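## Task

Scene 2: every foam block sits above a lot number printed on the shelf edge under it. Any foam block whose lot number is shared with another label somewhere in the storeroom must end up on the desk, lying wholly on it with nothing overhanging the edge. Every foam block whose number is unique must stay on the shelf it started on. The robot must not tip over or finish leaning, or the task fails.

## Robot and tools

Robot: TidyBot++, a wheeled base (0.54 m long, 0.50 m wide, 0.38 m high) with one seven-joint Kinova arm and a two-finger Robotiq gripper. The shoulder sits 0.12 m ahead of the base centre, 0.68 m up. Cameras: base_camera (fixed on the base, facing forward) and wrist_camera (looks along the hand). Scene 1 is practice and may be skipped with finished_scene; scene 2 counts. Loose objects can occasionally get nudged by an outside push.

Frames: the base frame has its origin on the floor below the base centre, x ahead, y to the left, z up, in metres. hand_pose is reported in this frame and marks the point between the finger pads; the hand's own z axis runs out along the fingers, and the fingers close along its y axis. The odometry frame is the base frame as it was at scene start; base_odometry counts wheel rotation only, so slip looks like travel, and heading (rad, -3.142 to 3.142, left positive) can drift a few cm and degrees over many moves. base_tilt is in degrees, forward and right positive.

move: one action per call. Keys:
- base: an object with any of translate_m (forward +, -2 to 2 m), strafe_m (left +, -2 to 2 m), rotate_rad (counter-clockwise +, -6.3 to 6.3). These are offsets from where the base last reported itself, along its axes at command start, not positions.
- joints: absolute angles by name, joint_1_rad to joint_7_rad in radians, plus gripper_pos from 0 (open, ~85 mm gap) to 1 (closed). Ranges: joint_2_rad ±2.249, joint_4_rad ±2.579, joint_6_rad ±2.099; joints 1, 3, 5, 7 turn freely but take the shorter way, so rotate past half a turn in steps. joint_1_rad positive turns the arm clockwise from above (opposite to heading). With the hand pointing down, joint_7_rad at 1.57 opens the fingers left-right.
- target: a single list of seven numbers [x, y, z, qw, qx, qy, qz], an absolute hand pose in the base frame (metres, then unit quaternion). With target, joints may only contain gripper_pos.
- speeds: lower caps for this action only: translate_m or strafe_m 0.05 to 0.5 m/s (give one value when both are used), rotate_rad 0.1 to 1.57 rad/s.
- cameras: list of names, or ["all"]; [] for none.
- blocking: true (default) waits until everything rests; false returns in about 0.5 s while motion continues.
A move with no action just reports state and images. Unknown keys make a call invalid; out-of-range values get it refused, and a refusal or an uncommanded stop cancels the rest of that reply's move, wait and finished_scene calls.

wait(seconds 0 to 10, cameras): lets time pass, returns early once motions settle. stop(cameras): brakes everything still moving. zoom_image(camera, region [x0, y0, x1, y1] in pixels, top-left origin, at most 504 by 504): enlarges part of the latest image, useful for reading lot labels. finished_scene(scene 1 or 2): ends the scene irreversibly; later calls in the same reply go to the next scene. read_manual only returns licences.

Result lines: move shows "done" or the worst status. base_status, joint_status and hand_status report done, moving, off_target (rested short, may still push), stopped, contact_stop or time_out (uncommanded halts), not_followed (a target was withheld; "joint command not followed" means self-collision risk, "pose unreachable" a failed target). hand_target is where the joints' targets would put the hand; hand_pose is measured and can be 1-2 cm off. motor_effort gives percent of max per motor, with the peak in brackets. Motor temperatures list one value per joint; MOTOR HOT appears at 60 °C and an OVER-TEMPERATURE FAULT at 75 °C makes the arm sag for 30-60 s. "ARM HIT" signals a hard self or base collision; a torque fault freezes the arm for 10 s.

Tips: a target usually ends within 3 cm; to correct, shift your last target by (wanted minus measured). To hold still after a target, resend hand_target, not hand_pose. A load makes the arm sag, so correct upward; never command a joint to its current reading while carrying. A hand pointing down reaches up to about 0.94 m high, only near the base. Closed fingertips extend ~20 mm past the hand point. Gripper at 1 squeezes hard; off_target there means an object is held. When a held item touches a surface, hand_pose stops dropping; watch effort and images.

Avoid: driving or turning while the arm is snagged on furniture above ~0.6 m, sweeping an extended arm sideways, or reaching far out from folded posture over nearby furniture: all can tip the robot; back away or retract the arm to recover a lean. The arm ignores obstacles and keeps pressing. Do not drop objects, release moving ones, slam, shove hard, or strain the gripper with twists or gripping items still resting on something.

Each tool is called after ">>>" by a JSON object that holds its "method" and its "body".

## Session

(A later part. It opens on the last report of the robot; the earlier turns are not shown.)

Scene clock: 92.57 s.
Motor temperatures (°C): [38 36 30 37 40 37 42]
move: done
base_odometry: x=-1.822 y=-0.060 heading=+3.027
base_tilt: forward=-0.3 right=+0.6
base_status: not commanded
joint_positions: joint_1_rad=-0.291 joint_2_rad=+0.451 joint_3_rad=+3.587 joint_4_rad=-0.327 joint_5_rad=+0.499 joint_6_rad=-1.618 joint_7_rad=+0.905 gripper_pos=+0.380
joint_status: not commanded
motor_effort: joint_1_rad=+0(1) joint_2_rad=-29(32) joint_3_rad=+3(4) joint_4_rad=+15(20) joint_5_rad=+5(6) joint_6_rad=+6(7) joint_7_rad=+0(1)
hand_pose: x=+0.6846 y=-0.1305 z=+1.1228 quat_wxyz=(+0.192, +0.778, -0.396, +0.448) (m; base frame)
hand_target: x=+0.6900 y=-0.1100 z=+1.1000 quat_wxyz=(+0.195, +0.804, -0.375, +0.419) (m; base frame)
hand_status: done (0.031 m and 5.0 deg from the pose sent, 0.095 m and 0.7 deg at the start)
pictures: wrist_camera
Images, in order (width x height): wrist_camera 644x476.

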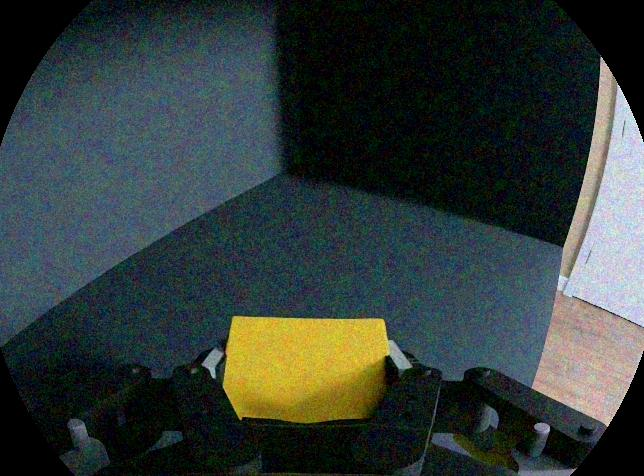

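>>> {"method": "move", "body": {"base": {"translate_m": -0.55}, "cameras": []}}

>>> {"method": "move", "body": {"base": {"translate_m": -0.97, "strafe_m": -0.2, "rotate_rad": -1.573}, "target": [0.58, 0.0, 0.98, 0.03, 0.887, 0, 0.462], "cameras": ["wrist_camera"]}}

>>> {"method": "move", "body": {"base": {"translate_m": 0.35}, "target": [0.72, 0.0, 0.82, 0.03, 0.887, 0, 0.462], "cameras": ["wrist_camera"]}}

Scene clock: 95.37 s.
Motor temperatures (°C): [38 36 30 37 40 37 42]
move: done
base_odometry: x=-1.275 y=-0.123 heading=+3.027
base_tilt: forward=-0.3 right=+0.6
base_status: done
joint_positions: joint_1_rad=-0.295 joint_2_rad=+0.461 joint_3_rad=+3.588 joint_4_rad=-0.324 joint_5_rad=+0.499 joint_6_rad=-1.624 joint_7_rad=+0.906 gripper_pos=+0.380
joint_status: not commanded
motor_effort: joint_1_rad=-1(2) joint_2_rad=-30(35) joint_3_rad=+3(3) joint_4_rad=+15(16) joint_5_rad=+5(6) joint_6_rad=+6(7) joint_7_rad=+0(1)
hand_pose: x=+0.6877 y=-0.1270 z=+1.1178 quat_wxyz=(+0.195, +0.781, -0.394, +0.444) (m; base frame)
hand_target: x=+0.6900 y=-0.1100 z=+1.1000 quat_wxyz=(+0.195, +0.804, -0.375, +0.419) (m; base frame)
hand_status: not commanded
pictures: none
No camera images: "cameras" was empty.

Scene clock: 99.13 s.
Motor temperatures (°C): [38 36 30 37 40 37 42]
move: done
base_odometry: x=-0.289 y=-0.035 heading=+1.453
base_tilt: forward=-0.3 right=+0.6
base_status: done
joint_positions: joint_1_rad=+0.014 joint_2_rad=-0.230 joint_3_rad=+3.085 joint_4_rad=-1.563 joint_5_rad=+0.170 joint_6_rad=-0.888 joint_7_rad=+1.452 gripper_pos=+0.380
joint_status: not commanded
motor_effort: joint_1_rad=-1(4) joint_2_rad=-12(35) joint_3_rad=+1(5) joint_4_rad=+21(22) joint_5_rad=+2(7) joint_6_rad=+7(8) joint_7_rad=+0(1)
hand_pose: x=+0.5761 y=-0.0166 z=+0.9806 quat_wxyz=(+0.053, +0.892, -0.013, +0.448) (m; base frame)
hand_target: x=+0.5800 y=+0.0000 z=+0.9800 quat_wxyz=(+0.030, +0.887, +0.000, +0.462) (m; base frame)
hand_status: done (0.017 m and 3.5 deg from the pose sent, 0.216 m and 50.8 deg at the start)
pictures: wrist_camera
Images, in order (width x height): wrist_camera 644x476.

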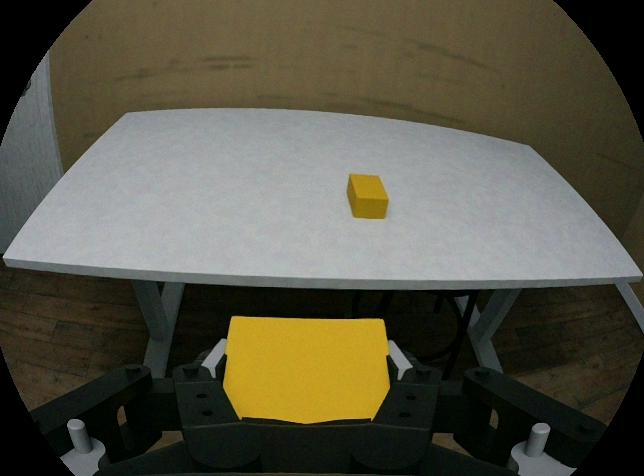

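Scene clock: 101.20 s.
Motor temperatures (°C): [38 36 30 37 40 37 42]
move: done
base_odometry: x=-0.247 y=+0.313 heading=+1.452
base_tilt: forward=-0.3 right=+0.6
base_status: done
joint_positions: joint_1_rad=-0.130 joint_2_rad=+0.115 joint_3_rad=+3.243 joint_4_rad=-1.760 joint_5_rad=+0.186 joint_6_rad=-0.348 joint_7_rad=+1.372 gripper_pos=+0.380
joint_status: not commanded
motor_effort: joint_1_rad=-1(1) joint_2_rad=-25(30) joint_3_rad=+0(1) joint_4_rad=+21(23) joint_5_rad=+1(2) joint_6_rad=+6(8) joint_7_rad=+0(1)
hand_pose: x=+0.7166 y=+0.0005 z=+0.8191 quat_wxyz=(+0.022, +0.894, -0.009, +0.447) (m; base frame)
hand_target: x=+0.7200 y=+0.0000 z=+0.8200 quat_wxyz=(+0.030, +0.887, +0.000, +0.462) (m; base frame)
hand_status: done (0.004 m and 2.4 deg from the pose sent, 0.216 m and 3.5 deg at the start)
pictures: wrist_camera
Images, in order (width x height): wrist_camera 644x476.

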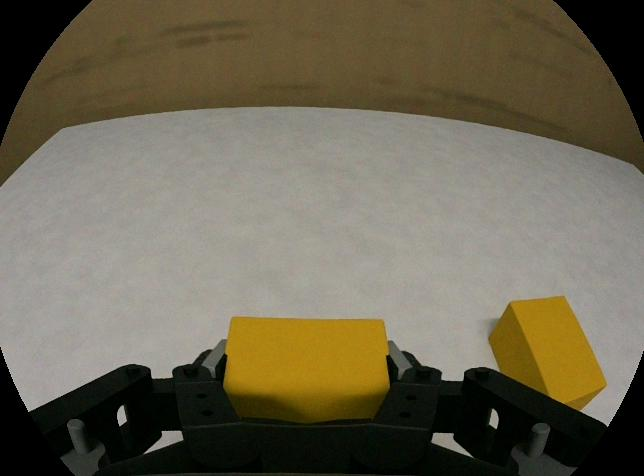

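>>> {"method": "move", "body": {"target": [0.72, 0.0, 0.77, 0.03, 0.887, 0, 0.462], "cameras": []}}

>>> {"method": "move", "body": {"target": [0.72, 0.0, 0.755, 0.03, 0.887, 0, 0.462], "cameras": []}}

>>> {"method": "move", "body": {"target": [0.72, 0.0, 0.743, 0.03, 0.887, 0, 0.462], "cameras": []}}

>>> {"method": "move", "body": {"target": [0.72, 0.0, 0.733, 0.03, 0.887, 0, 0.462], "cameras": ["wrist_camera"]}}

Scene clock: 102.67 s.
Motor temperatures (°C): [38 36 30 37 40 37 42]
move: done
base_odometry: x=-0.247 y=+0.313 heading=+1.452
base_tilt: forward=-0.3 right=+0.6
base_status: not commanded
joint_positions: joint_1_rad=-0.311 joint_2_rad=+0.143 joint_3_rad=+3.459 joint_4_rad=-1.879 joint_5_rad=+0.186 joint_6_rad=-0.180 joint_7_rad=+1.372 gripper_pos=+0.380
joint_status: not commanded
motor_effort: joint_1_rad=-1(1) joint_2_rad=-23(24) joint_3_rad=+1(1) joint_4_rad=+20(21) joint_5_rad=+1(1) joint_6_rad=+7(8) joint_7_rad=+0(1)
hand_pose: x=+0.7165 y=-0.0064 z=+0.7826 quat_wxyz=(+0.032, +0.889, -0.006, +0.458) (m; base frame)
hand_target: x=+0.7200 y=+0.0000 z=+0.7700 quat_wxyz=(+0.030, +0.887, +0.000, +0.462) (m; base frame)
hand_status: done (0.015 m and 0.9 deg from the pose sent, 0.049 m and 2.4 deg at the start)
pictures: none
No camera images: "cameras" was empty.

Scene clock: 103.67 s.
Motor temperatures (°C): [38 36 30 37 40 37 42]
move: done
base_odometry: x=-0.247 y=+0.313 heading=+1.452
base_tilt: forward=-0.3 right=+0.6
base_status: not commanded
joint_positions: joint_1_rad=-0.349 joint_2_rad=+0.163 joint_3_rad=+3.509 joint_4_rad=-1.912 joint_5_rad=+0.145 joint_6_rad=-0.124 joint_7_rad=+1.419 gripper_pos=+0.380
joint_status: not commanded
motor_effort: joint_1_rad=+0(1) joint_2_rad=-23(25) joint_3_rad=+1(2) joint_4_rad=+19(21) joint_5_rad=+1(1) joint_6_rad=+8(8) joint_7_rad=+0(1)
hand_pose: x=+0.7180 y=-0.0071 z=+0.7689 quat_wxyz=(+0.035, +0.887, +0.000, +0.460) (m; base frame)
hand_target: x=+0.7200 y=+0.0000 z=+0.7550 quat_wxyz=(+0.030, +0.887, +0.000, +0.462) (m; base frame)
hand_status: done (0.016 m and 0.7 deg from the pose sent, 0.029 m and 0.9 deg at the start)
pictures: none
No camera images: "cameras" was empty.

Scene clock: 104.30 s.
Motor temperatures (°C): [38 36 30 37 40 37 42]
move: done
base_odometry: x=-0.247 y=+0.313 heading=+1.452
base_tilt: forward=-0.3 right=+0.6
base_status: not commanded
joint_positions: joint_1_rad=-0.349 joint_2_rad=+0.175 joint_3_rad=+3.512 joint_4_rad=-1.935 joint_5_rad=+0.083 joint_6_rad=-0.079 joint_7_rad=+1.481 gripper_pos=+0.380
joint_status: not commanded
motor_effort: joint_1_rad=-1(1) joint_2_rad=-22(24) joint_3_rad=+1(1) joint_4_rad=+17(20) joint_5_rad=+1(1) joint_6_rad=+7(8) joint_7_rad=+0(0)
hand_pose: x=+0.7190 y=-0.0047 z=+0.7601 quat_wxyz=(+0.033, +0.886, +0.003, +0.463) (m; base frame)
hand_target: x=+0.7200 y=+0.0000 z=+0.7430 quat_wxyz=(+0.030, +0.887, +0.000, +0.462) (m; base frame)
hand_status: done (0.018 m and 0.5 deg from the pose sent, 0.027 m and 0.7 deg at the start)
pictures: none
No camera images: "cameras" was empty.

Scene clock: 104.90 s.
Motor temperatures (°C): [38 36 30 37 40 37 42]
move: off_target
base_odometry: x=-0.247 y=+0.313 heading=+1.452
base_tilt: forward=-0.3 right=+0.6
base_status: not commanded
joint_positions: joint_1_rad=-0.347 joint_2_rad=+0.176 joint_3_rad=+3.512 joint_4_rad=-1.950 joint_5_rad=+0.040 joint_6_rad=-0.047 joint_7_rad=+1.526 gripper_pos=+0.380
joint_status: not commanded
motor_effort: joint_1_rad=+0(2) joint_2_rad=-19(22) joint_3_rad=+1(1) joint_4_rad=+19(19) joint_5_rad=+1(1) joint_6_rad=+8(8) joint_7_rad=+0(1)
hand_pose: x=+0.7197 y=-0.0043 z=+0.7603 quat_wxyz=(+0.032, +0.882, +0.004, +0.471) (m; base frame)
hand_target: x=+0.7200 y=+0.0000 z=+0.7330 quat_wxyz=(+0.030, +0.887, +0.000, +0.462) (m; base frame)
hand_status: off_target (0.028 m and 1.3 deg from the pose sent, 0.028 m and 0.5 deg at the start)
pictures: wrist_camera
Images, in order (width x height): wrist_camera 644x476.

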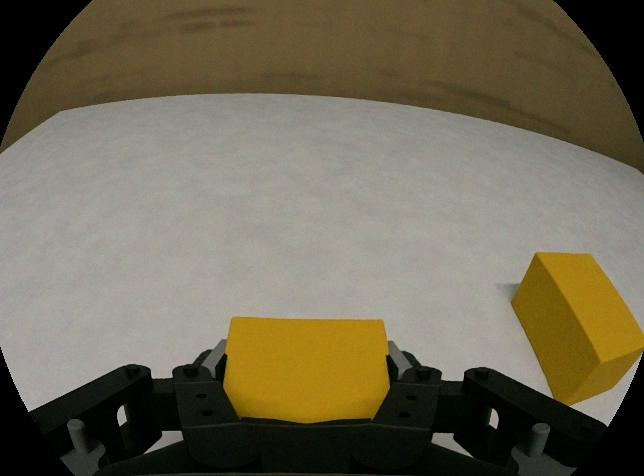

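>>> {"method": "move", "body": {"target": [0.72, 0.0, 0.743, 0.03, 0.887, 0, 0.462], "cameras": []}}

>>> {"method": "move", "body": {"joints": {"gripper_pos": 0}, "cameras": []}}

>>> {"method": "move", "body": {"target": [0.56, 0.0, 0.87, 0.03, 0.887, 0, 0.462], "cameras": ["wrist_camera"]}}

>>> {"method": "move", "body": {"base": {"translate_m": -0.35}, "cameras": []}}

>>> {"method": "move", "body": {"base": {"strafe_m": -1.65, "rotate_rad": -3.1}, "joints": {"joint_1_rad": 0, "joint_2_rad": -0.374, "joint_3_rad": 3.113, "joint_4_rad": -2.522, "joint_5_rad": 0, "joint_6_rad": 0.4, "joint_7_rad": 1.57}}}

Scene clock: 110.97 s.
Motor temperatures (°C): [38 36 30 37 40 37 42]
move: done
base_odometry: x=-0.247 y=+0.313 heading=+1.452
base_tilt: forward=-0.3 right=+0.6
base_status: not commanded
joint_positions: joint_1_rad=-0.353 joint_2_rad=+0.176 joint_3_rad=+3.520 joint_4_rad=-1.950 joint_5_rad=+0.041 joint_6_rad=-0.046 joint_7_rad=+1.513 gripper_pos=+0.380
joint_status: not commanded
motor_effort: joint_1_rad=+0(1) joint_2_rad=-20(22) joint_3_rad=+1(2) joint_4_rad=+17(19) joint_5_rad=+1(1) joint_6_rad=+7(8) joint_7_rad=+0(1)
hand_pose: x=+0.7199 y=-0.0049 z=+0.7605 quat_wxyz=(+0.030, +0.882, -0.001, +0.471) (m; base frame)
hand_target: x=+0.7200 y=+0.0000 z=+0.7430 quat_wxyz=(+0.030, +0.887, +0.000, +0.462) (m; base frame)
hand_status: done (0.018 m and 1.2 deg from the pose sent, 0.018 m and 1.3 deg at the start)
pictures: none
No camera images: "cameras" was empty.

Scene clock: 111.73 s.
Motor temperatures (°C): [38 36 30 37 40 37 42]
move: done
base_odometry: x=-0.247 y=+0.313 heading=+1.452
base_tilt: forward=-0.3 right=+0.6
base_status: not commanded
joint_positions: joint_1_rad=-0.353 joint_2_rad=+0.183 joint_3_rad=+3.520 joint_4_rad=-1.950 joint_5_rad=+0.041 joint_6_rad=-0.046 joint_7_rad=+1.513 gripper_pos=+0.000
joint_status: all done
motor_effort: joint_1_rad=+0(1) joint_2_rad=-23(25) joint_3_rad=+1(2) joint_4_rad=+19(19) joint_5_rad=+1(1) joint_6_rad=+7(8) joint_7_rad=+0(1)
hand_pose: x=+0.7204 y=-0.0047 z=+0.7567 quat_wxyz=(+0.031, +0.883, -0.001, +0.468) (m; base frame)
hand_target: x=+0.7200 y=+0.0000 z=+0.7430 quat_wxyz=(+0.030, +0.887, +0.000, +0.462) (m; base frame)
hand_status: not commanded
pictures: none
No camera images: "cameras" was empty.

Scene clock: 113.47 s.
Motor temperatures (°C): [38 36 30 37 40 37 42]
move: done
base_odometry: x=-0.247 y=+0.313 heading=+1.452
base_tilt: forward=-0.3 right=+0.6
base_status: not commanded
joint_positions: joint_1_rad=+0.063 joint_2_rad=-0.297 joint_3_rad=+3.050 joint_4_rad=-1.952 joint_5_rad=+0.041 joint_6_rad=-0.450 joint_7_rad=+1.512 gripper_pos=+0.000
joint_status: not commanded
motor_effort: joint_1_rad=+0(1) joint_2_rad=-11(26) joint_3_rad=+1(2) joint_4_rad=+22(22) joint_5_rad=+1(1) joint_6_rad=+8(8) joint_7_rad=+0(1)
hand_pose: x=+0.5760 y=+0.0126 z=+0.8986 quat_wxyz=(+0.008, +0.869, +0.003, +0.495) (m; base frame)
hand_target: x=+0.5600 y=+0.0000 z=+0.8700 quat_wxyz=(+0.030, +0.887, +0.000, +0.462) (m; base frame)
hand_status: done (0.035 m and 5.1 deg from the pose sent, 0.196 m and 0.9 deg at the start)
pictures: wrist_camera
Images, in order (width x height): wrist_camera 644x476.

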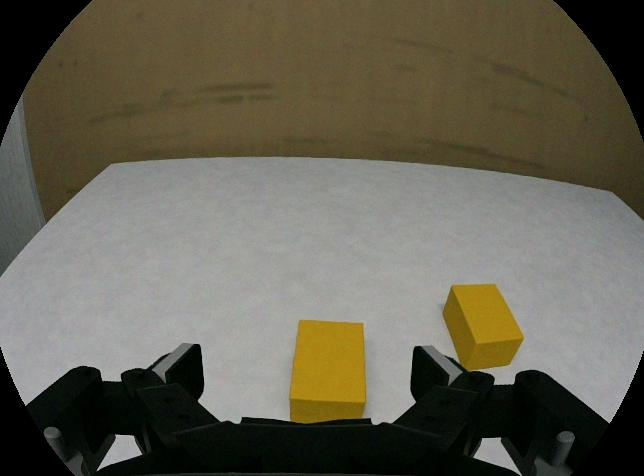

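Scene clock: 115.63 s.
Motor temperatures (°C): [38 36 30 37 40 37 42]
move: done
base_odometry: x=-0.289 y=-0.035 heading=+1.451
base_tilt: forward=-0.4 right=+0.6
base_status: done
joint_positions: joint_1_rad=+0.066 joint_2_rad=-0.310 joint_3_rad=+3.048 joint_4_rad=-1.955 joint_5_rad=+0.041 joint_6_rad=-0.458 joint_7_rad=+1.512 gripper_pos=+0.000
joint_status: not commanded
motor_effort: joint_1_rad=-1(1) joint_2_rad=-10(13) joint_3_rad=+1(2) joint_4_rad=+21(23) joint_5_rad=+1(1) joint_6_rad=+8(8) joint_7_rad=+0(1)
hand_pose: x=+0.5715 y=+0.0123 z=+0.9006 quat_wxyz=(+0.009, +0.868, +0.003, +0.496) (m; base frame)
hand_target: x=+0.5600 y=+0.0000 z=+0.8700 quat_wxyz=(+0.030, +0.887, +0.000, +0.462) (m; base frame)
hand_status: not commanded
pictures: none
No camera images: "cameras" was empty.

Scene clock: 121.07 s.
Motor temperatures (°C): [38 36 30 37 40 37 42]
move: done
base_odometry: x=+1.350 y=-0.231 heading=-1.650
base_tilt: forward=-0.3 right=+0.6
base_status: done
joint_positions: joint_1_rad=+0.017 joint_2_rad=-0.359 joint_3_rad=+3.103 joint_4_rad=-2.491 joint_5_rad=+0.041 joint_6_rad=+0.345 joint_7_rad=+1.528 gripper_pos=+0.000
joint_status: all done
motor_effort: joint_1_rad=+0(2) joint_2_rad=-6(11) joint_3_rad=+1(4) joint_4_rad=+20(22) joint_5_rad=+1(2) joint_6_rad=+8(10) joint_7_rad=+0(1)
hand_pose: x=+0.5408 y=+0.0160 z=+0.8413 quat_wxyz=(-0.007, +0.779, +0.014, +0.626) (m; base frame)
hand_target: x=+0.5346 y=+0.0141 z=+0.8469 quat_wxyz=(-0.005, +0.767, +0.013, +0.642) (m; base frame)
hand_status: not commanded
pictures: base_camera, wrist_camera
Images, in order (width x height): base_camera 644x364, wrist_camera 644x476.

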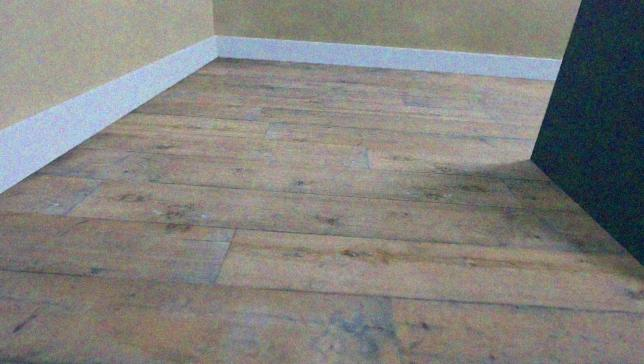

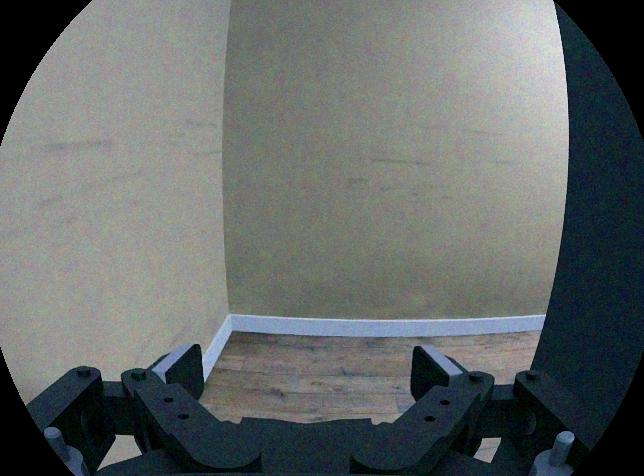

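>>> {"method": "move", "body": {"base": {"translate_m": 1.65}, "cameras": []}}

>>> {"method": "move", "body": {"base": {"rotate_rad": -1.2}}}

Scene clock: 129.07 s.
Motor temperatures (°C): [38 36 30 37 40 37 42]
move: time_out
base_odometry: x=+1.220 y=-1.872 heading=-1.653
base_tilt: forward=-0.4 right=+0.6
base_status: translate_m time_out (by the wheels' count: +1.646 of +1.650)
joint_positions: joint_1_rad=+0.021 joint_2_rad=-0.548 joint_3_rad=+3.121 joint_4_rad=-2.617 joint_5_rad=+0.033 joint_6_rad=+0.349 joint_7_rad=+1.528 gripper_pos=+0.000
joint_status: not commanded
motor_effort: joint_1_rad=-6(8) joint_2_rad=+33(41) joint_3_rad=-2(6) joint_4_rad=+38(49) joint_5_rad=+4(6) joint_6_rad=+9(13) joint_7_rad=+0(1)
hand_pose: x=+0.4834 y=+0.0055 z=+0.8439 quat_wxyz=(-0.003, +0.758, +0.001, +0.652) (m; base frame)
hand_target: x=+0.5346 y=+0.0141 z=+0.8469 quat_wxyz=(-0.005, +0.767, +0.013, +0.642) (m; base frame)
hand_status: not commanded
pictures: none
No camera images: "cameras" was empty.

not run: a stop that you did not command came earlier in this reply.

>>> {"method": "move", "body": {"base": {"translate_m": -0.45}}}

>>> {"method": "move", "body": {"base": {"rotate_rad": -1.2}}}

Scene clock: 131.67 s.
Motor temperatures (°C): [38 36 30 37 40 37 42]
move: done
base_odometry: x=+1.257 y=-1.424 heading=-1.652
base_tilt: forward=-0.4 right=+0.6
base_status: done
joint_positions: joint_1_rad=+0.012 joint_2_rad=-0.372 joint_3_rad=+3.119 joint_4_rad=-2.516 joint_5_rad=+0.033 joint_6_rad=+0.357 joint_7_rad=+1.529 gripper_pos=+0.000
joint_status: not commanded
motor_effort: joint_1_rad=-1(5) joint_2_rad=-5(33) joint_3_rad=+1(2) joint_4_rad=+20(39) joint_5_rad=+1(4) joint_6_rad=+8(10) joint_7_rad=+0(1)
hand_pose: x=+0.5339 y=+0.0100 z=+0.8360 quat_wxyz=(-0.008, +0.780, +0.005, +0.626) (m; base frame)
hand_target: x=+0.5346 y=+0.0141 z=+0.8469 quat_wxyz=(-0.005, +0.767, +0.013, +0.642) (m; base frame)
hand_status: not commanded
pictures: base_camera, wrist_camera
Images, in order (width x height): base_camera 644x364, wrist_camera 644x476.

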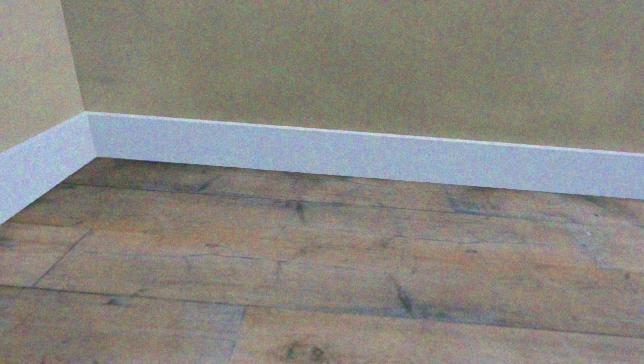

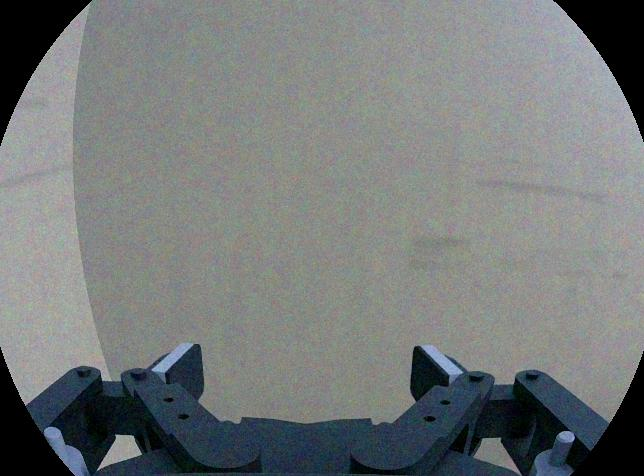

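Scene clock: 133.70 s.
Motor temperatures (°C): [38 36 30 37 40 37 42]
move: done
base_odometry: x=+1.257 y=-1.424 heading=-2.852
base_tilt: forward=-0.3 right=+0.6
base_status: done
joint_positions: joint_1_rad=+0.011 joint_2_rad=-0.372 joint_3_rad=+3.119 joint_4_rad=-2.516 joint_5_rad=+0.033 joint_6_rad=+0.357 joint_7_rad=+1.529 gripper_pos=+0.000
joint_status: not commanded
motor_effort: joint_1_rad=+0(2) joint_2_rad=-5(7) joint_3_rad=+1(2) joint_4_rad=+20(20) joint_5_rad=+1(1) joint_6_rad=+9(9) joint_7_rad=+0(1)
hand_pose: x=+0.5339 y=+0.0103 z=+0.8360 quat_wxyz=(-0.008, +0.780, +0.006, +0.626) (m; base frame)
hand_target: x=+0.5346 y=+0.0141 z=+0.8469 quat_wxyz=(-0.005, +0.767, +0.013, +0.642) (m; base frame)
hand_status: not commanded
pictures: base_camera, wrist_camera
Images, in order (width x height): base_camera 644x364, wrist_camera 644x476.

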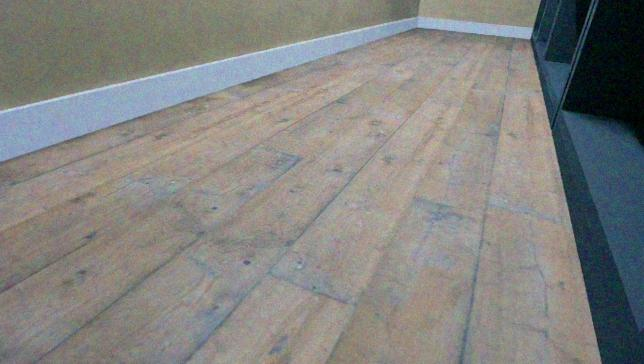

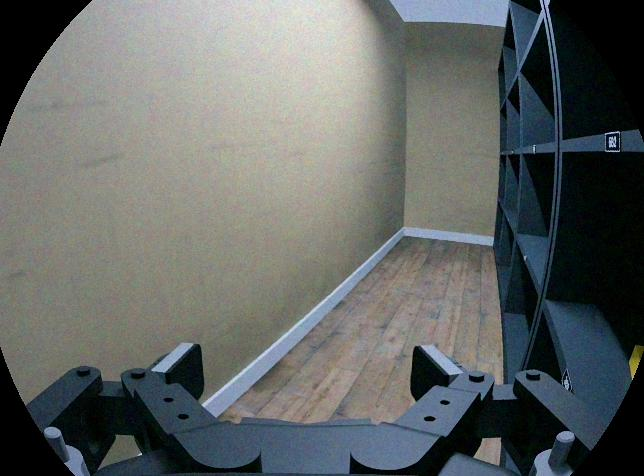

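>>> {"method": "move", "body": {"base": {"strafe_m": 0.4, "rotate_rad": -1.975}, "cameras": ["base_camera"]}}

>>> {"method": "move", "body": {"base": {"strafe_m": 0.9}}}

Scene clock: 139.27 s.
Motor temperatures (°C): [38 36 30 37 40 37 42]
move: time_out
base_odometry: x=+1.356 y=-1.767 heading=+2.259
base_tilt: forward=-0.3 right=+0.6
base_status: strafe_m time_out (by the wheels' count: +0.358 of +0.400); rotate_rad time_out (by the wheels' count: -1.172 of -1.975)
joint_positions: joint_1_rad=+0.012 joint_2_rad=-0.379 joint_3_rad=+3.122 joint_4_rad=-2.519 joint_5_rad=+0.032 joint_6_rad=+0.361 joint_7_rad=+1.529 gripper_pos=+0.000
joint_status: not commanded
motor_effort: joint_1_rad=-1(7) joint_2_rad=-6(14) joint_3_rad=+1(7) joint_4_rad=+20(25) joint_5_rad=+1(3) joint_6_rad=+9(10) joint_7_rad=+0(1)
hand_pose: x=+0.5323 y=+0.0086 z=+0.8382 quat_wxyz=(-0.007, +0.777, +0.004, +0.629) (m; base frame)
hand_target: x=+0.5346 y=+0.0141 z=+0.8469 quat_wxyz=(-0.005, +0.767, +0.013, +0.642) (m; base frame)
hand_status: not commanded
pictures: base_camera
Images, in order (width x height): base_camera 644x364.

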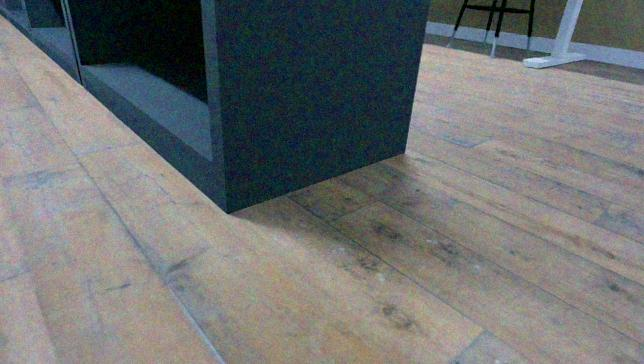

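not run: a stop that you did not command came earlier in this reply.

>>> {"method": "move", "body": {"base": {"translate_m": 0.08}}}

>>> {"method": "zoom_image", "body": {"camera": "wrist_camera", "region": [0, 50, 320, 430]}}

Scene clock: 140.80 s.
Motor temperatures (°C): [38 36 30 37 40 37 42]
move: done
base_odometry: x=+1.306 y=-1.706 heading=+2.258
base_tilt: forward=-0.3 right=+0.6
base_status: done
joint_positions: joint_1_rad=+0.012 joint_2_rad=-0.375 joint_3_rad=+3.122 joint_4_rad=-2.519 joint_5_rad=+0.032 joint_6_rad=+0.361 joint_7_rad=+1.529 gripper_pos=+0.000
joint_status: not commanded
motor_effort: joint_1_rad=-1(1) joint_2_rad=-5(10) joint_3_rad=+1(2) joint_4_rad=+20(21) joint_5_rad=+1(1) joint_6_rad=+8(9) joint_7_rad=+0(1)
hand_pose: x=+0.5329 y=+0.0086 z=+0.8368 quat_wxyz=(-0.007, +0.778, +0.004, +0.628) (m; base frame)
hand_target: x=+0.5346 y=+0.0141 z=+0.8469 quat_wxyz=(-0.005, +0.767, +0.013, +0.642) (m; base frame)
hand_status: not commanded
pictures: base_camera, wrist_camera
Images, in order (width x height): base_camera 644x364, wrist_camera 644x476.

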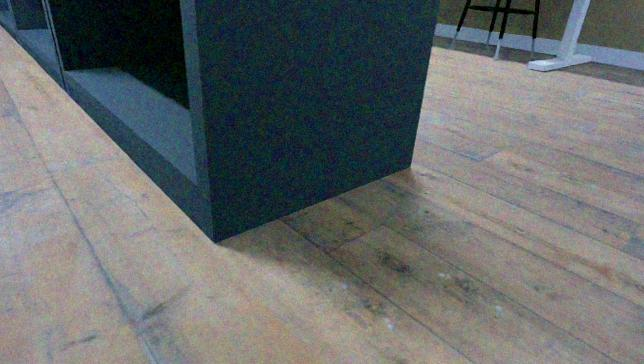

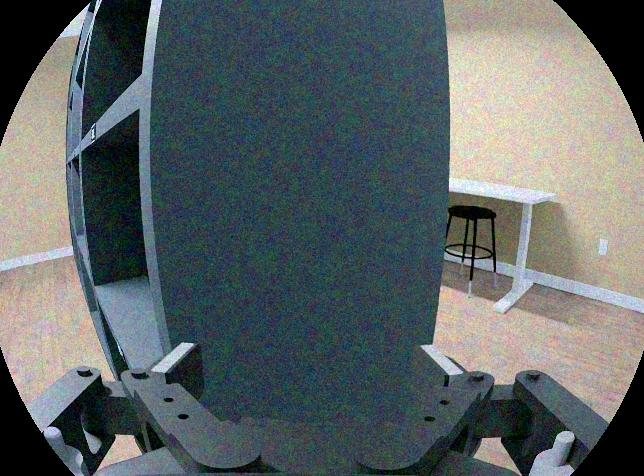

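Scaled by 1.326.

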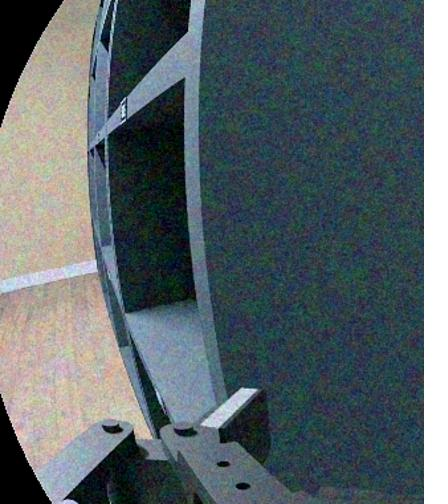

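>>> {"method": "move", "body": {"base": {"rotate_rad": 0.77}, "joints": {"joint_1_rad": 0.6}}}

>>> {"method": "zoom_image", "body": {"camera": "wrist_camera", "region": [200, 80, 640, 440]}}

Scene clock: 143.07 s.
Motor temperatures (°C): [38 36 30 37 40 37 42]
move: done
base_odometry: x=+1.305 y=-1.706 heading=+3.027
base_tilt: forward=-0.4 right=+0.6
base_status: done
joint_positions: joint_1_rad=+0.581 joint_2_rad=-0.375 joint_3_rad=+3.120 joint_4_rad=-2.519 joint_5_rad=+0.032 joint_6_rad=+0.361 joint_7_rad=+1.529 gripper_pos=+0.000
joint_status: all done
motor_effort: joint_1_rad=+0(2) joint_2_rad=-6(7) joint_3_rad=+1(2) joint_4_rad=+20(20) joint_5_rad=+1(1) joint_6_rad=+9(9) joint_7_rad=+0(1)
hand_pose: x=+0.4726 y=-0.2151 z=+0.8368 quat_wxyz=(+0.169, +0.748, -0.214, +0.605) (m; base frame)
hand_target: x=+0.4700 y=-0.2230 z=+0.8469 quat_wxyz=(+0.185, +0.736, -0.214, +0.614) (m; base frame)
hand_status: not commanded
pictures: base_camera, wrist_camera
Images, in order (width x height): base_camera 644x364, wrist_camera 644x476.

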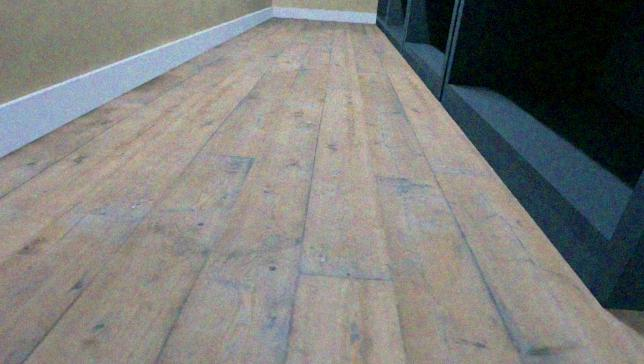

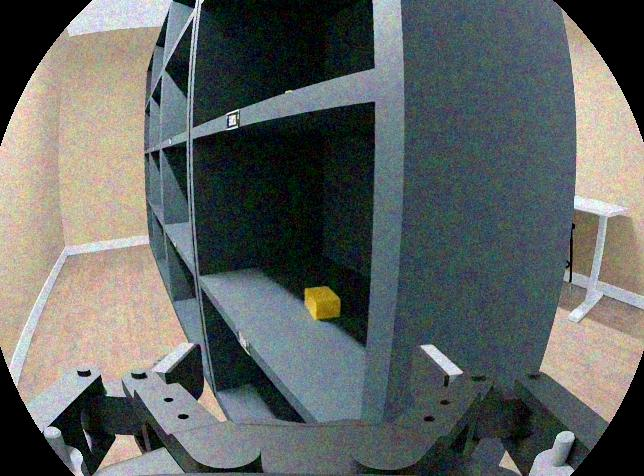

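Scaled by 1.145.

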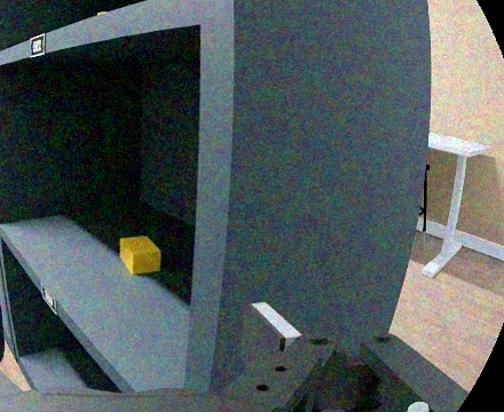

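>>> {"method": "zoom_image", "body": {"camera": "wrist_camera", "region": [220, 105, 250, 135]}}

>>> {"method": "move", "body": {"base": {"translate_m": 0.35}, "joints": {"joint_1_rad": 0.9}}}

>>> {"method": "zoom_image", "body": {"camera": "wrist_camera", "region": [150, 60, 450, 380]}}

Scaled by 16.800.

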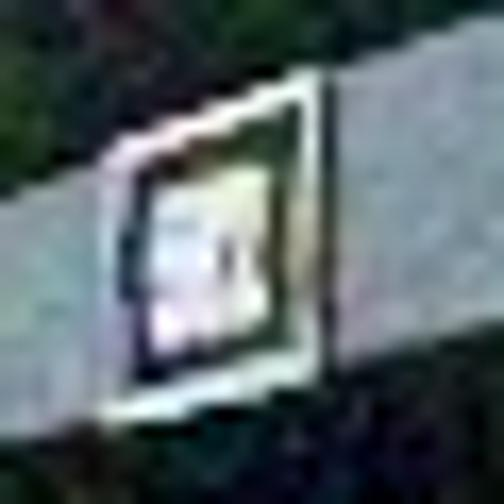

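Scene clock: 146.20 s.
Motor temperatures (°C): [38 36 30 37 40 37 42]
move: done
base_odometry: x=+0.958 y=-1.666 heading=+3.028
base_tilt: forward=-0.3 right=+0.6
base_status: done
joint_positions: joint_1_rad=+0.881 joint_2_rad=-0.376 joint_3_rad=+3.119 joint_4_rad=-2.519 joint_5_rad=+0.032 joint_6_rad=+0.361 joint_7_rad=+1.529 gripper_pos=+0.000
joint_status: all done
motor_effort: joint_1_rad=+0(2) joint_2_rad=-5(7) joint_3_rad=+1(2) joint_4_rad=+20(21) joint_5_rad=+1(1) joint_6_rad=+8(9) joint_7_rad=+0(1)
hand_pose: x=+0.3936 y=-0.3097 z=+0.8369 quat_wxyz=(+0.257, +0.708, -0.323, +0.573) (m; base frame)
hand_target: x=+0.3884 y=-0.3168 z=+0.8469 quat_wxyz=(+0.275, +0.696, -0.322, +0.580) (m; base frame)
hand_status: not commanded
pictures: base_camera, wrist_camera
Images, in order (width x height): base_camera 644x364, wrist_camera 644x476.

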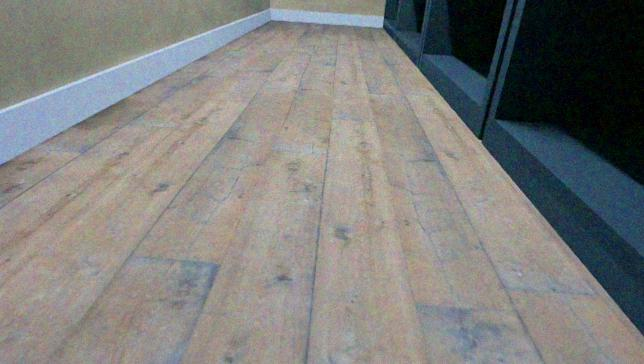

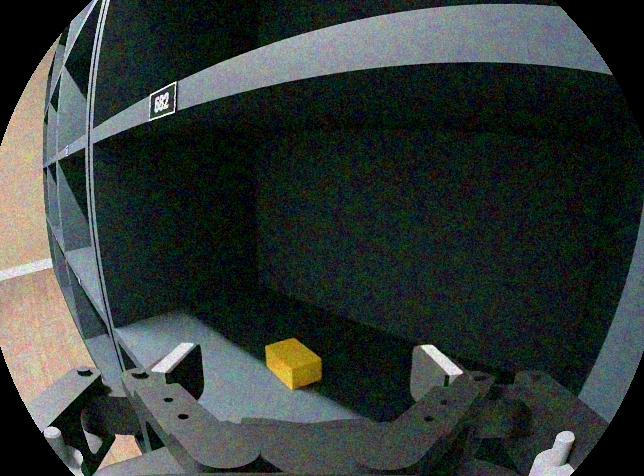

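Scaled by 1.575.

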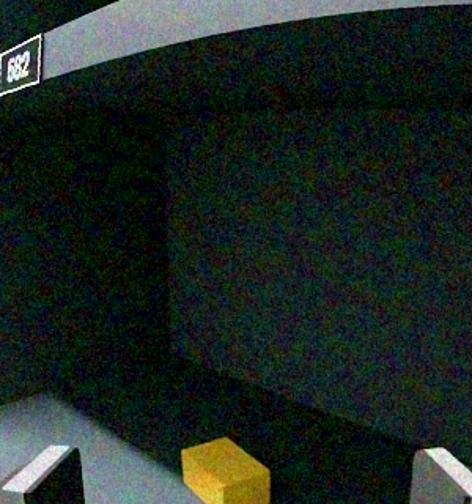

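>>> {"method": "zoom_image", "body": {"camera": "wrist_camera", "region": [145, 80, 180, 125]}}

>>> {"method": "move", "body": {"joints": {"joint_1_rad": 0.6, "joint_6_rad": 0.0}, "cameras": ["wrist_camera"]}}

Scaled by 11.200.

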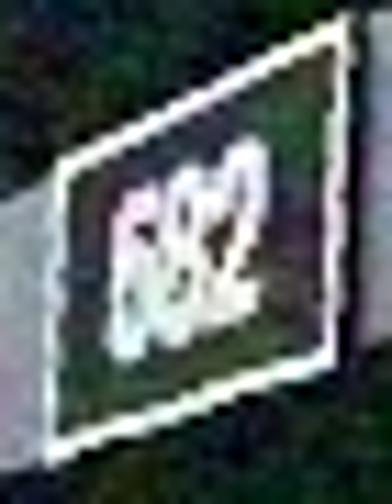

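Scene clock: 148.03 s.
Motor temperatures (°C): [38 36 30 37 40 37 42]
move: done
base_odometry: x=+0.958 y=-1.666 heading=+3.028
base_tilt: forward=-0.3 right=+0.6
base_status: not commanded
joint_positions: joint_1_rad=+0.618 joint_2_rad=-0.376 joint_3_rad=+3.119 joint_4_rad=-2.519 joint_5_rad=+0.032 joint_6_rad=+0.050 joint_7_rad=+1.529 gripper_pos=+0.000
joint_status: all done
motor_effort: joint_1_rad=+0(2) joint_2_rad=-5(6) joint_3_rad=+1(1) joint_4_rad=+18(20) joint_5_rad=+1(1) joint_6_rad=+7(9) joint_7_rad=+0(1)
hand_pose: x=+0.4339 y=-0.2114 z=+0.7472 quat_wxyz=(+0.148, +0.827, -0.257, +0.478) (m; base frame)
hand_target: x=+0.4311 y=-0.1993 z=+0.7319 quat_wxyz=(+0.139, +0.844, -0.247, +0.456) (m; base frame)
hand_status: not commanded
pictures: wrist_camera
Images, in order (width x height): wrist_camera 644x476.

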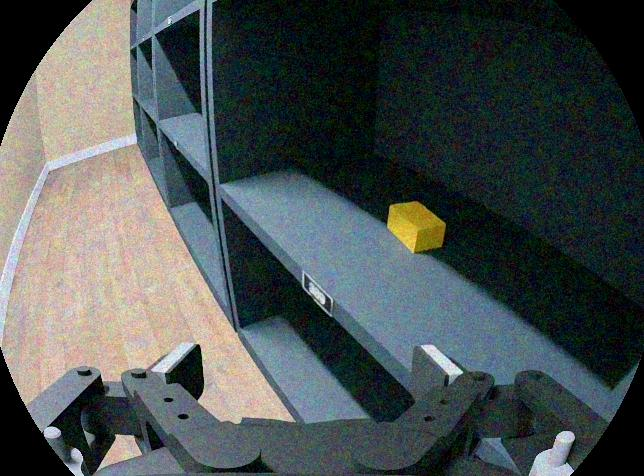

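>>> {"method": "zoom_image", "body": {"camera": "wrist_camera", "region": [295, 262, 340, 317]}}

>>> {"method": "move", "body": {"base": {"translate_m": 0.75, "strafe_m": 0.04}, "joints": {"joint_6_rad": 0.25, "joint_1_rad": 0.65}}}

Scaled by 9.164.

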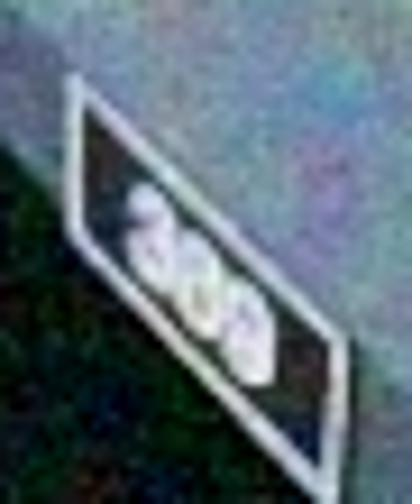

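Scene clock: 151.10 s.
Motor temperatures (°C): [38 36 30 37 40 37 42]
move: done
base_odometry: x=+0.208 y=-1.620 heading=+3.028
base_tilt: forward=-0.3 right=+0.6
base_status: done
joint_positions: joint_1_rad=+0.642 joint_2_rad=-0.376 joint_3_rad=+3.119 joint_4_rad=-2.517 joint_5_rad=+0.032 joint_6_rad=+0.227 joint_7_rad=+1.529 gripper_pos=+0.000
joint_status: all done
motor_effort: joint_1_rad=+0(2) joint_2_rad=-6(7) joint_3_rad=+1(1) joint_4_rad=+20(22) joint_5_rad=+1(1) joint_6_rad=+8(10) joint_7_rad=+0(1)
hand_pose: x=+0.4492 y=-0.2311 z=+0.7985 quat_wxyz=(+0.174, +0.778, -0.250, +0.549) (m; base frame)
hand_target: x=+0.4487 y=-0.2338 z=+0.8017 quat_wxyz=(+0.182, +0.775, -0.247, +0.553) (m; base frame)
hand_status: not commanded
pictures: base_camera, wrist_camera
Images, in order (width x height): base_camera 644x364, wrist_camera 644x476.

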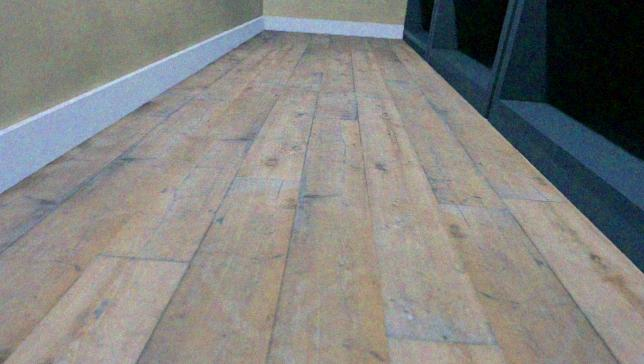

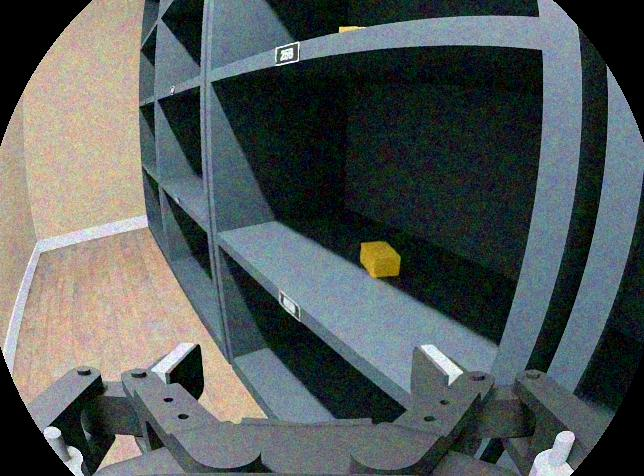

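>>> {"method": "zoom_image", "body": {"camera": "wrist_camera", "region": [270, 35, 305, 70]}}

>>> {"method": "zoom_image", "body": {"camera": "wrist_camera", "region": [272, 285, 307, 325]}}

>>> {"method": "move", "body": {"base": {"translate_m": 0.3}, "joints": {"joint_6_rad": -0.1, "joint_1_rad": 1.0}}}

>>> {"method": "zoom_image", "body": {"camera": "wrist_camera", "region": [200, 150, 400, 350]}}

Scaled by 14.400.

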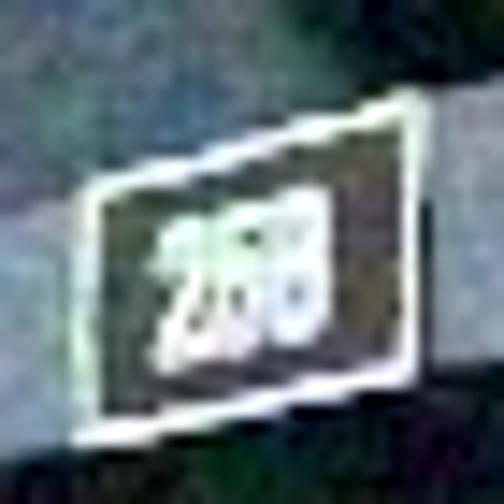

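Scaled by 12.600.

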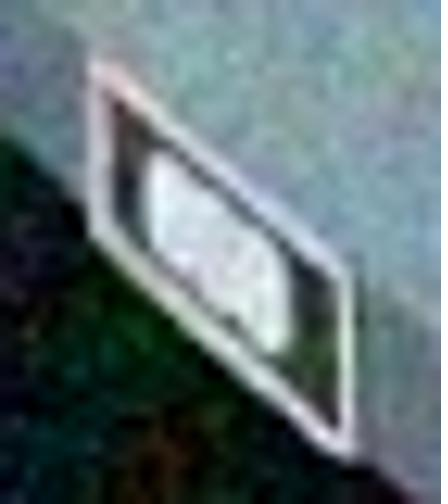

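Scene clock: 153.23 s.
Motor temperatures (°C): [38 36 30 37 40 37 42]
move: done
base_odometry: x=-0.090 y=-1.586 heading=+3.029
base_tilt: forward=-0.3 right=+0.6
base_status: done
joint_positions: joint_1_rad=+0.981 joint_2_rad=-0.376 joint_3_rad=+3.119 joint_4_rad=-2.517 joint_5_rad=+0.032 joint_6_rad=-0.050 joint_7_rad=+1.529 gripper_pos=+0.000
joint_status: all done
motor_effort: joint_1_rad=+0(2) joint_2_rad=-5(7) joint_3_rad=+1(1) joint_4_rad=+19(21) joint_5_rad=+1(1) joint_6_rad=+7(9) joint_7_rad=+0(1)
hand_pose: x=+0.3283 y=-0.2968 z=+0.7222 quat_wxyz=(+0.213, +0.787, -0.413, +0.405) (m; base frame)
hand_target: x=+0.3183 y=-0.2901 z=+0.7067 quat_wxyz=(+0.206, +0.798, -0.420, +0.380) (m; base frame)
hand_status: not commanded
pictures: base_camera, wrist_camera
Images, in order (width x height): base_camera 644x364, wrist_camera 644x476.

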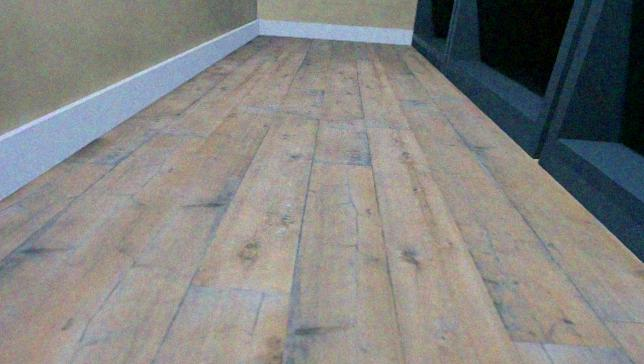

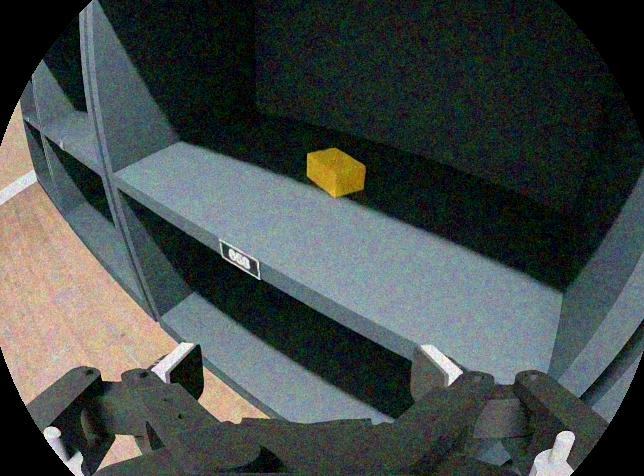

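Scaled by 2.520.

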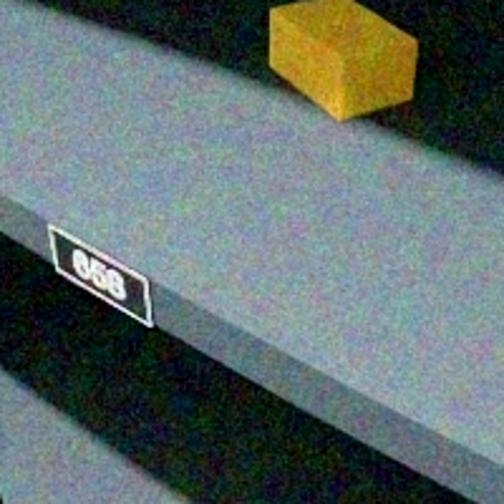

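>>> {"method": "zoom_image", "body": {"camera": "wrist_camera", "region": [215, 235, 265, 282]}}

>>> {"method": "move", "body": {"base": {"translate_m": 0.65, "strafe_m": 0.02}, "joints": {"joint_6_rad": 0.0, "joint_1_rad": 0.9}}}

>>> {"method": "move", "body": {"joints": {"joint_6_rad": 0.4, "joint_1_rad": 0.9}}}

Scaled by 10.080.

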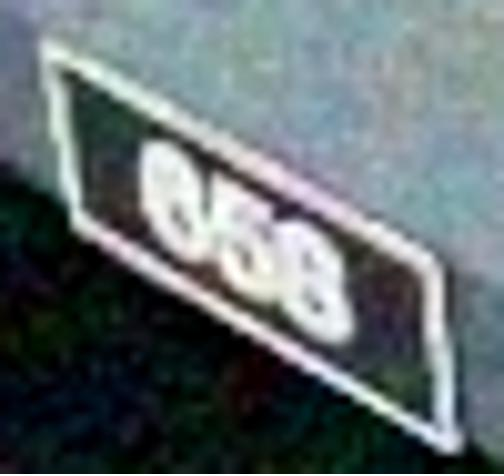

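Scene clock: 156.07 s.
Motor temperatures (°C): [38 36 30 37 40 37 42]
move: done
base_odometry: x=-0.739 y=-1.533 heading=+3.029
base_tilt: forward=-0.3 right=+0.6
base_status: done
joint_positions: joint_1_rad=+0.915 joint_2_rad=-0.376 joint_3_rad=+3.119 joint_4_rad=-2.517 joint_5_rad=+0.032 joint_6_rad=-0.035 joint_7_rad=+1.529 gripper_pos=+0.000
joint_status: all done
motor_effort: joint_1_rad=+0(2) joint_2_rad=-5(6) joint_3_rad=+1(1) joint_4_rad=+19(20) joint_5_rad=+1(1) joint_6_rad=+7(8) joint_7_rad=+0(1)
hand_pose: x=+0.3492 y=-0.2844 z=+0.7262 quat_wxyz=(+0.202, +0.797, -0.385, +0.418) (m; base frame)
hand_target: x=+0.3582 y=-0.2826 z=+0.7319 quat_wxyz=(+0.206, +0.798, -0.370, +0.430) (m; base frame)
hand_status: not commanded
pictures: base_camera, wrist_camera
Images, in order (width x height): base_camera 644x364, wrist_camera 644x476.

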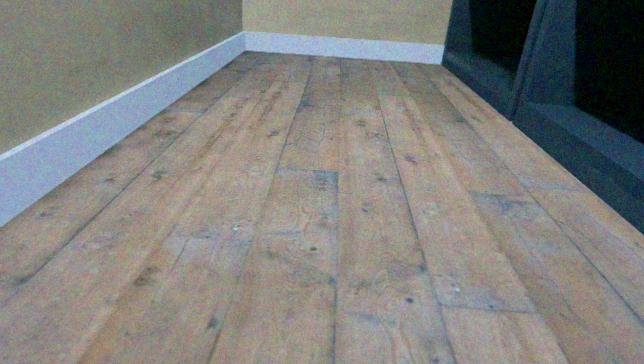

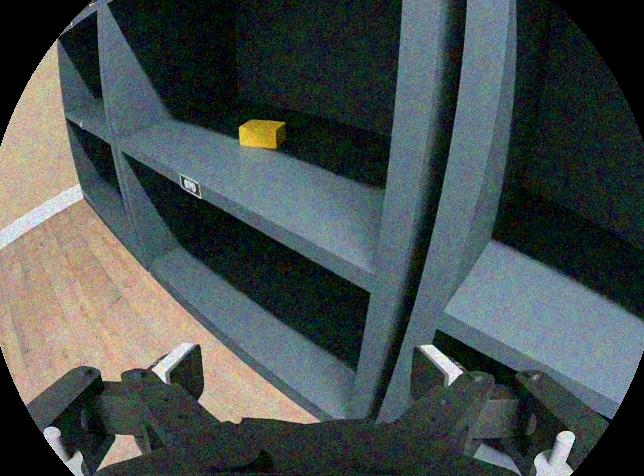

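Scene clock: 157.23 s.
Motor temperatures (°C): [38 36 30 37 40 37 42]
move: done
base_odometry: x=-0.739 y=-1.533 heading=+3.029
base_tilt: forward=-0.3 right=+0.6
base_status: not commanded
joint_positions: joint_1_rad=+0.915 joint_2_rad=-0.376 joint_3_rad=+3.119 joint_4_rad=-2.516 joint_5_rad=+0.032 joint_6_rad=+0.350 joint_7_rad=+1.529 gripper_pos=+0.000
joint_status: all done
motor_effort: joint_1_rad=-1(1) joint_2_rad=-5(6) joint_3_rad=+1(1) joint_4_rad=+19(22) joint_5_rad=+0(1) joint_6_rad=+9(10) joint_7_rad=+0(1)
hand_pose: x=+0.3829 y=-0.3190 z=+0.8358 quat_wxyz=(+0.266, +0.704, -0.336, +0.566) (m; base frame)
hand_target: x=+0.3884 y=-0.3168 z=+0.8469 quat_wxyz=(+0.275, +0.696, -0.322, +0.580) (m; base frame)
hand_status: not commanded
pictures: base_camera, wrist_camera
Images, in order (width x height): base_camera 644x364, wrist_camera 644x476.

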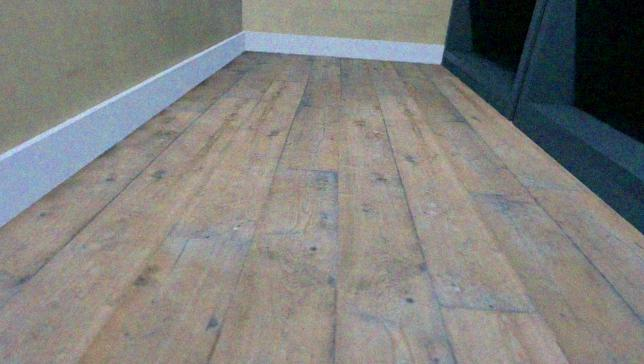

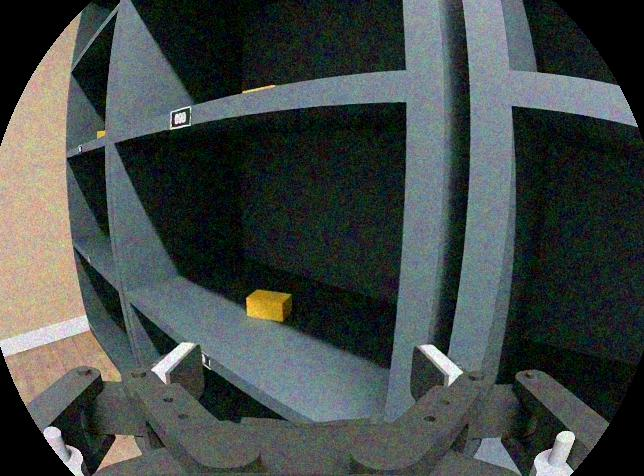

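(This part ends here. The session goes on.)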